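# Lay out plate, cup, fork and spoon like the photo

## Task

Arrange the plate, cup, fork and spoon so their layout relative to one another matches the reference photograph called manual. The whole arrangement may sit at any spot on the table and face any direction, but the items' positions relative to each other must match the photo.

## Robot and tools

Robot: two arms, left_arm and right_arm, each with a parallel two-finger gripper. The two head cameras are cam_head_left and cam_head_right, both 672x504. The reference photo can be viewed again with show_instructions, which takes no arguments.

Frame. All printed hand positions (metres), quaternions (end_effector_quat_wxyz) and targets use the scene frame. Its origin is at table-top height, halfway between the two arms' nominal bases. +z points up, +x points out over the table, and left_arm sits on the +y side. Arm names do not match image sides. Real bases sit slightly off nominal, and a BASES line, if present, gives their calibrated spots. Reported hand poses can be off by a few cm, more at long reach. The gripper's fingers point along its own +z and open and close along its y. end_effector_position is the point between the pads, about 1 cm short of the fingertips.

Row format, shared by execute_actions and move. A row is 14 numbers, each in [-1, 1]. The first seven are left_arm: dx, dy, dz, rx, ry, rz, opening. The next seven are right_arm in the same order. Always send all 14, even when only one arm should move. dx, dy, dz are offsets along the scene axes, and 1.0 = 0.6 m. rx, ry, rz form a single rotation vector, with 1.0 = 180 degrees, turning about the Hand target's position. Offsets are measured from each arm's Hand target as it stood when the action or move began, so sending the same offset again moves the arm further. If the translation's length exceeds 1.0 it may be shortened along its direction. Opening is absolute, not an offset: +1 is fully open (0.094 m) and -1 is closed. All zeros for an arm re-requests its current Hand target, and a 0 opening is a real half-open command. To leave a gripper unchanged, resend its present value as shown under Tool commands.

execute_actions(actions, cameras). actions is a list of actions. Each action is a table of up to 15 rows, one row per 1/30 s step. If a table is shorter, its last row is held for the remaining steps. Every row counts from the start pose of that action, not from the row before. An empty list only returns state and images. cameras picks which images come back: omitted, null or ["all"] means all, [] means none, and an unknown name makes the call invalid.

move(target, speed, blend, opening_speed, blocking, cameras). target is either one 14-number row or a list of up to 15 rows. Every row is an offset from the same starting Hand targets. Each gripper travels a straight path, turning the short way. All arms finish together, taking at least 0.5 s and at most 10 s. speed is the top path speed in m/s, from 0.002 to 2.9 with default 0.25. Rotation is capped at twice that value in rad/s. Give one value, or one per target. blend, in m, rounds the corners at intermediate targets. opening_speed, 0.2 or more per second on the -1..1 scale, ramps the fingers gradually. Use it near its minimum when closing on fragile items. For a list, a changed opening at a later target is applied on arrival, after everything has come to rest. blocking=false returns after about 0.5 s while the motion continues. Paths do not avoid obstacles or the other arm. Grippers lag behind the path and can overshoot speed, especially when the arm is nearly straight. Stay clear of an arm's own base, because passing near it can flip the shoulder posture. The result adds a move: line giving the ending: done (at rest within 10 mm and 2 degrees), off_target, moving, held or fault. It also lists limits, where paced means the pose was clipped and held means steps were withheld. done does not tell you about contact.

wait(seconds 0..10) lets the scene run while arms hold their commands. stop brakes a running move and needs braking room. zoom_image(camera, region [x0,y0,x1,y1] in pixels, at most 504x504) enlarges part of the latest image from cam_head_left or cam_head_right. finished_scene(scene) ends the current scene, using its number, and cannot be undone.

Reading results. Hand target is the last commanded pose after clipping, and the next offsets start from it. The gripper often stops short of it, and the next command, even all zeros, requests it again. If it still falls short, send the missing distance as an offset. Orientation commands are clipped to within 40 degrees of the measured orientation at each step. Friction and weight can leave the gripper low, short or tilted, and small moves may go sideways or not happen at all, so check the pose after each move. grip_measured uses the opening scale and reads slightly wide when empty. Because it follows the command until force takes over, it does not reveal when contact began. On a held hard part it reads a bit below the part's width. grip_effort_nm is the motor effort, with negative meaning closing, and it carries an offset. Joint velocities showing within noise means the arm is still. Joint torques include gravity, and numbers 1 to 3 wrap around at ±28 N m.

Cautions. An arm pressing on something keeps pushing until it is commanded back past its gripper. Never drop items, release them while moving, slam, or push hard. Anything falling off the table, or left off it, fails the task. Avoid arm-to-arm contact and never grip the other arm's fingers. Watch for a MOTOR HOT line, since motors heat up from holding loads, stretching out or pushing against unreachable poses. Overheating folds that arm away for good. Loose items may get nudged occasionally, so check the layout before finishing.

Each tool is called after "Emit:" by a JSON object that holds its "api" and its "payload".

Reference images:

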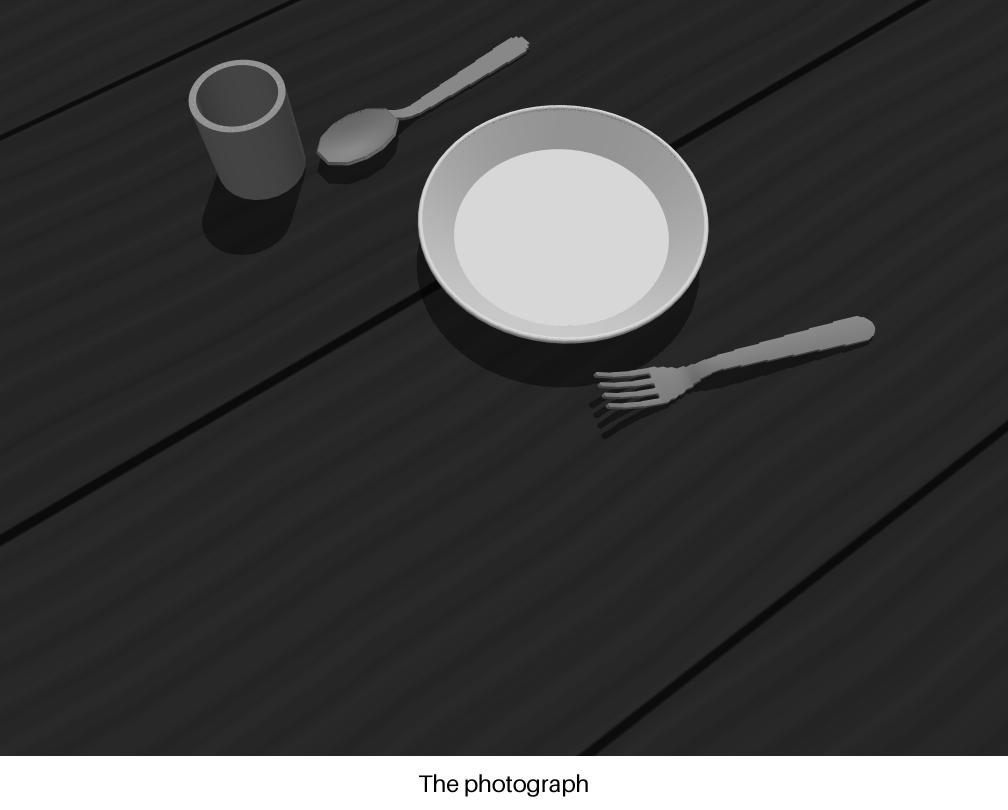

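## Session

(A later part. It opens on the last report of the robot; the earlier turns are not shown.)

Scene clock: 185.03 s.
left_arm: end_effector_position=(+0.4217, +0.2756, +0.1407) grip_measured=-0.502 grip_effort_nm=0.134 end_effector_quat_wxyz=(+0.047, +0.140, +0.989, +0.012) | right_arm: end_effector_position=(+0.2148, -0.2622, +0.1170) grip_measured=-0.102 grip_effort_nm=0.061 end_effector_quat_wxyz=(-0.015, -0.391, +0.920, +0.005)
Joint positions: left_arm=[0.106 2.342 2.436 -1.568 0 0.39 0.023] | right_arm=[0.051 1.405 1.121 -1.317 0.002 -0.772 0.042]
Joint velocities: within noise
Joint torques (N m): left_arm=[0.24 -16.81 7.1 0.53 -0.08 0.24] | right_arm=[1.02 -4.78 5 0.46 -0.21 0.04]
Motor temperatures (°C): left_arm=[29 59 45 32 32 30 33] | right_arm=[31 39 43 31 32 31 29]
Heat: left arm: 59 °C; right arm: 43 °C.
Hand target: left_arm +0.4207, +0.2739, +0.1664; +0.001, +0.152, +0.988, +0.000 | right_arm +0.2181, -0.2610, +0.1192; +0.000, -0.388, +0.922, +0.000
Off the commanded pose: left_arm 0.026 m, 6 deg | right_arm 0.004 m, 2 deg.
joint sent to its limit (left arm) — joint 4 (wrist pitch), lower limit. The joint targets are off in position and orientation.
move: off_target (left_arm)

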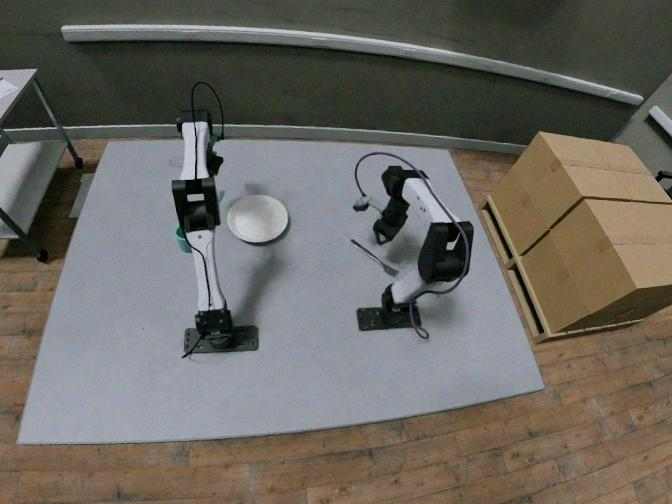

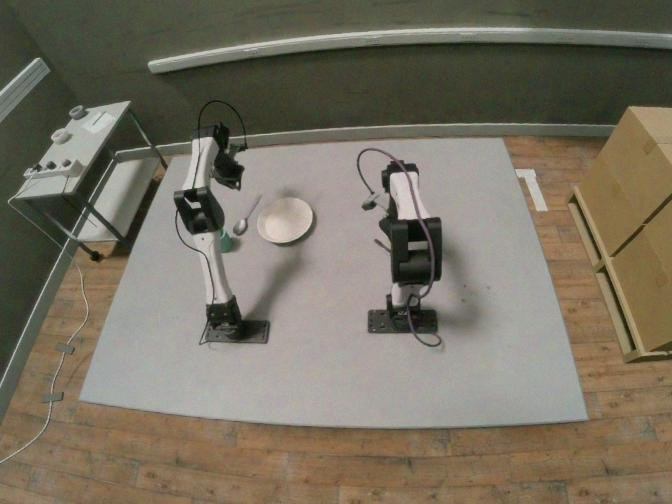

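Emit:
{"api": "move", "payload": {"target": [[-0.334,-0.206,0.09,0,0,0,-0.5,0,0,-0.14,0,0,0,-0.1],[-0.334,-0.206,0.09,0,0,0,-0.5,0,0,-0.189,0,0,0,-0.1],[-0.334,-0.206,0.09,0,0,0,-0.5,0,0,-0.189,0,0,0,-1]], "speed": [0.2,0.05,0.05], "opening_speed": 0.6}}

Emit:
{"api": "zoom_image", "payload": {"camera": "cam_head_left", "region": [150, 150, 300, 262]}}

Emit:
{"api": "zoom_image", "payload": {"camera": "cam_head_right", "region": [200, 140, 350, 252]}}

Scene clock: 199.33 s.
left_arm: end_effector_position=(+0.2246, +0.1481, +0.2152) grip_measured=-0.502 grip_effort_nm=0.129 end_effector_quat_wxyz=(+0.044, +0.163, +0.986, -0.006) | right_arm: end_effector_position=(+0.2171, -0.2643, +0.0092) grip_measured=-0.773 grip_effort_nm=-1.057 end_effector_quat_wxyz=(-0.003, -0.385, +0.923, +0.000)
Joint positions: left_arm=[-0.284 1.558 1.652 -1.575 0.001 0.047 0.023] | right_arm=[0.042 1.508 0.763 -0.831 0.002 -0.769 0.011]
Joint velocities: within noise
Joint torques (N m): left_arm=[0.02 -7.64 5.04 0.61 -0.12 -0.23] | right_arm=[1.06 -3.18 4.21 0.53 -0.21 0.03]
Motor temperatures (°C): left_arm=[29 64 45 32 32 30 33] | right_arm=[31 38 43 31 32 31 29]
Heat: left arm: 64 °C; right arm: 43 °C.
Hand target: left_arm +0.2203, +0.1502, +0.2204; +0.001, +0.152, +0.988, +0.000 | right_arm +0.2182, -0.2610, +0.0058; +0.000, -0.388, +0.922, +0.000
Off the commanded pose: left_arm 0.007 m, 5 deg | right_arm 0.005 m, 0 deg.
joint sent to its limit (left arm) — joint 4 (wrist pitch), lower limit. The joint targets are off in orientation, not in position.
move: off_target (left_arm)

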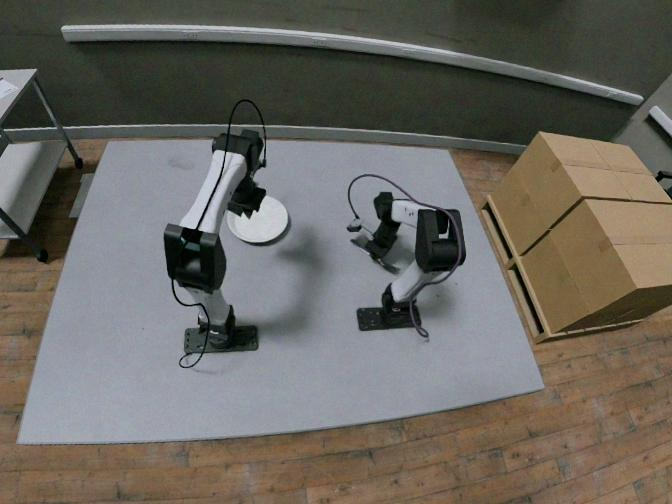

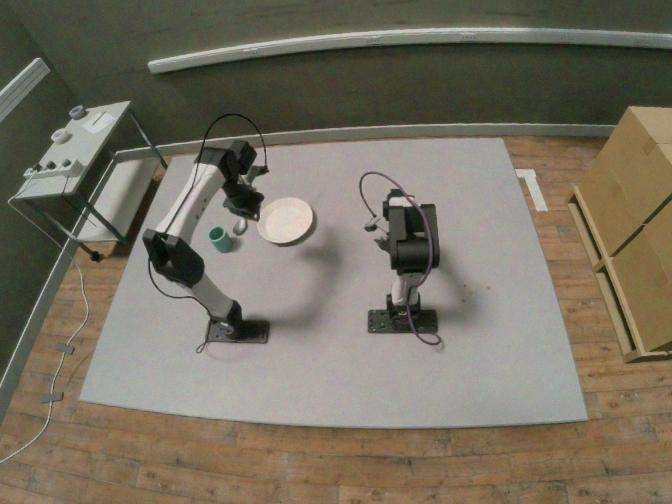

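Scaled by 3.360.

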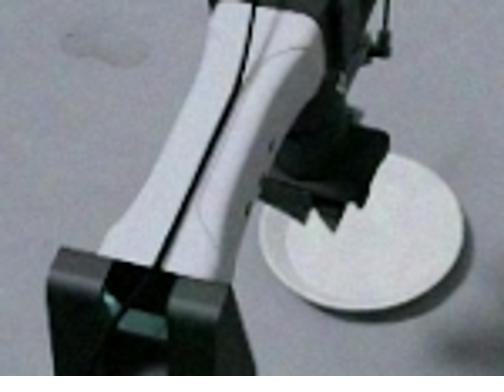

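Scaled by 3.360.

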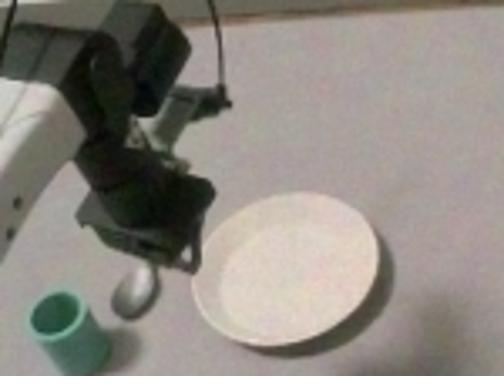

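Emit:
{"api": "move", "payload": {"target": [[-0.03,0.2,0,0,0,0,-0.5,0,0,0.22,0,0,0,-1],[-0.03,0.35,0,0,0,0,-0.5,0.218,0.385,0.22,0,0,-0.481,-1],[-0.03,0.35,0,0,0,0,-0.5,0.218,0.385,0.035,0,0,-0.481,-1]], "speed": [0.15,0.25,0.1]}}

Emit:
{"api": "zoom_image", "payload": {"camera": "cam_head_left", "region": [230, 170, 380, 282]}}

Scene clock: 214.00 s.
left_arm: end_effector_position=(+0.1995, +0.3588, +0.2144) grip_measured=-0.502 grip_effort_nm=0.129 end_effector_quat_wxyz=(+0.035, +0.141, +0.989, +0.026) | right_arm: end_effector_position=(+0.3463, -0.0329, +0.0282) grip_measured=-0.774 grip_effort_nm=-1.057 end_effector_quat_wxyz=(-0.003, +0.343, +0.939, -0.006)
Joint positions: left_arm=[0.505 1.555 1.646 -1.575 0.001 0.791 0.023] | right_arm=[0.611 2.221 1.783 -1.146 0.002 1.292 0.011]
Joint velocities: within noise
Joint torques (N m): left_arm=[0.51 -4.88 7.57 0.57 -0.06 0.25] | right_arm=[0.76 -9.98 5.22 0.44 -0.08 0.1]
Motor temperatures (°C): left_arm=[29 56 45 32 32 30 33] | right_arm=[31 39 43 31 32 31 30]
Heat: left arm: 56 °C; right arm: 43 °C.
Hand target: left_arm +0.2023, +0.3603, +0.2204; +0.001, +0.152, +0.988, +0.000 | right_arm +0.3490, -0.0300, +0.0268; +0.000, +0.350, +0.937, +0.000
Off the commanded pose: left_arm 0.007 m, 5 deg | right_arm 0.004 m, 1 deg.
joint sent to its limit (left arm) — joint 4 (wrist pitch), lower limit. The joint targets are off in orientation, not in position.
move: off_target (left_arm)

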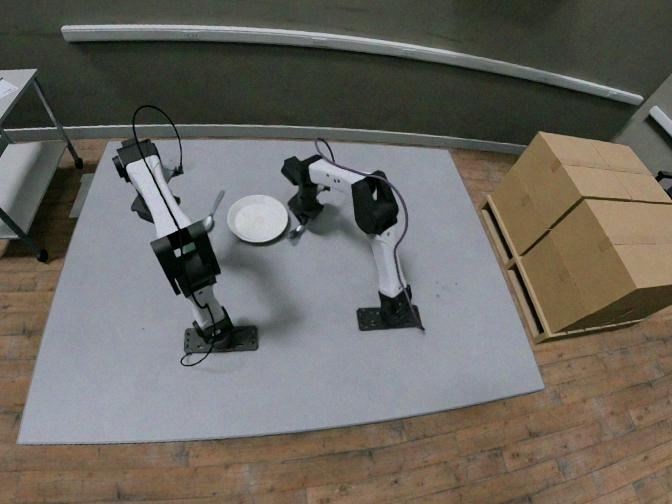

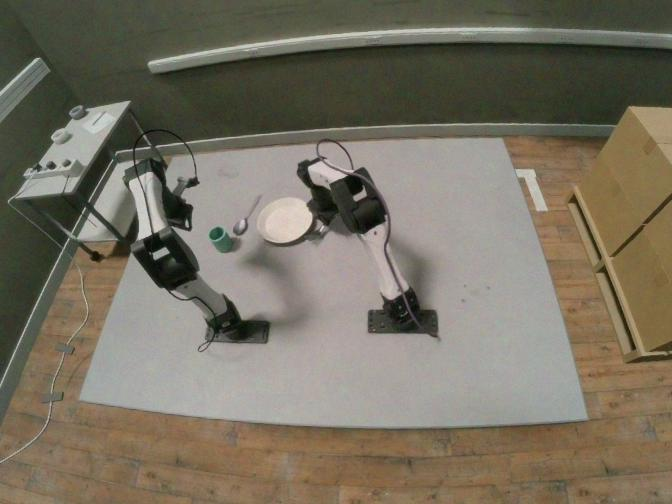

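Scaled by 3.360.

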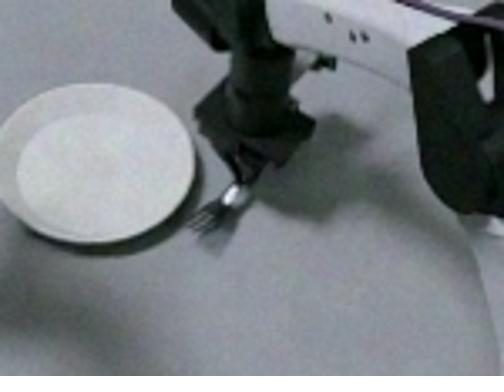

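Before releasing, measure the left side (also view).

Emit:
{"api": "zoom_image", "payload": {"camera": "cam_head_left", "region": [150, 150, 300, 262]}}

Emit:
{"api": "zoom_image", "payload": {"camera": "cam_head_right", "region": [200, 140, 350, 252]}}

Scaled by 3.360.

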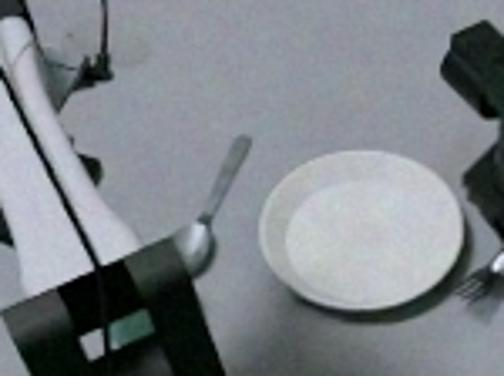

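Scaled by 3.360.

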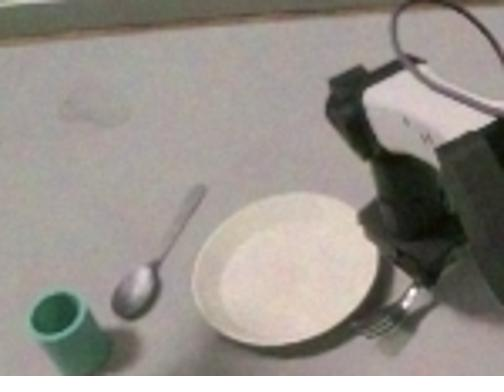

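Emit:
{"api": "move", "payload": {"target": [[0,0,0,0,0,0,-0.5,-0.001,0.004,-0.031,0,0,0,-1],[0,0,0,0,0,0,-0.5,-0.001,0.004,-0.031,0,0,0,-0.5],[0,0,0,0,0,0,-0.5,-0.001,0.004,0.15,0,0,0,-0.5],[-0.05,0.3,0,0,0,0,-0.5,-0.2,-0.65,0.2,0,0,0,-0.5]], "speed": [0.04,0.1,0.1,0.25], "opening_speed": 1}}

Emit:
{"api": "zoom_image", "payload": {"camera": "cam_head_left", "region": [170, 170, 320, 282]}}

Emit:
{"api": "zoom_image", "payload": {"camera": "cam_head_right", "region": [200, 160, 350, 272]}}

Scene clock: 241.47 s.
left_arm: end_effector_position=(+0.1690, +0.5384, +0.2159) grip_measured=-0.502 grip_effort_nm=0.129 end_effector_quat_wxyz=(+0.033, +0.139, +0.988, +0.067) | right_arm: end_effector_position=(+0.2264, -0.4196, +0.1409) grip_measured=-0.502 grip_effort_nm=0.066 end_effector_quat_wxyz=(-0.003, +0.354, +0.935, -0.002)
Joint positions: left_arm=[0.977 1.911 2.065 -1.575 0.001 1.259 0.023] | right_arm=[-0.554 1.594 1.391 -1.373 0.004 0.151 0.023]
Joint velocities: within noise
Joint torques (N m): left_arm=[0.23 -8.14 7.43 0.66 -0.03 0.24] | right_arm=[0.02 -4.78 7.68 0.16 -0.18 -0.14]
Motor temperatures (°C): left_arm=[29 49 46 32 32 30 32] | right_arm=[31 44 44 31 32 31 30]
Heat: left arm: 49 °C; right arm: 44 °C.
Hand target: left_arm +0.1723, +0.5403, +0.2204; +0.001, +0.152, +0.988, +0.000 | right_arm +0.2289, -0.4200, +0.1468; +0.000, +0.350, +0.937, +0.000
Off the commanded pose: left_arm 0.006 m, 9 deg | right_arm 0.006 m, 1 deg.
joint sent to its limit (left arm) — joint 4 (wrist pitch), lower limit. The joint targets are off in position and orientation.
move: off_target (left_arm)

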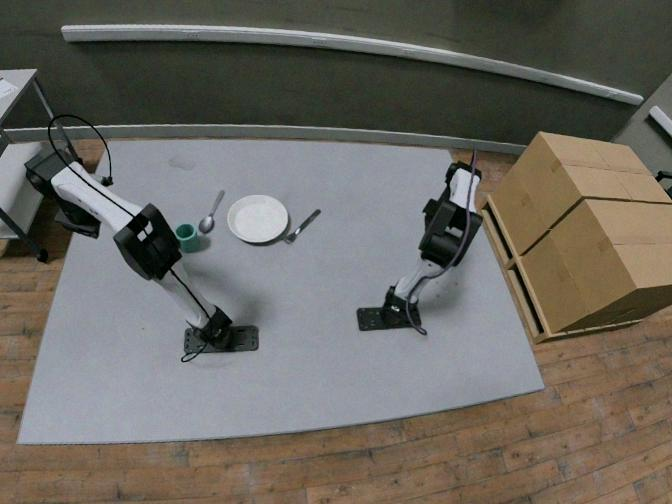

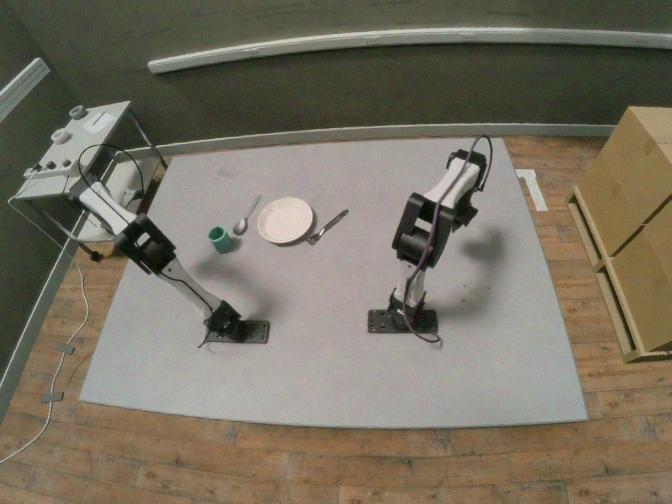

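Scaled by 3.360.

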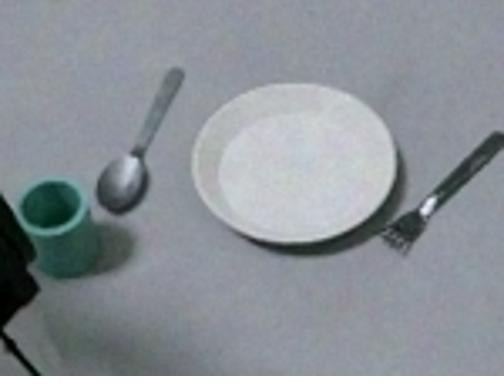

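Scaled by 3.360.

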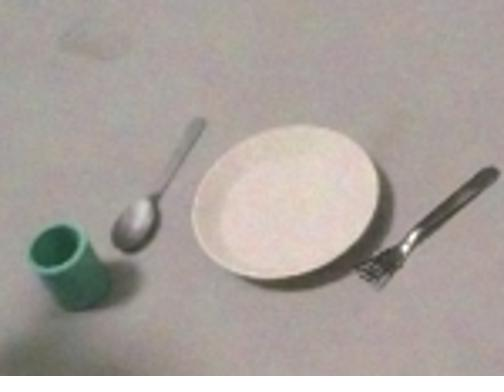

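Emit:
{"api": "finished_scene", "payload": {"scene": 2}}

The scene is finished: the task was done.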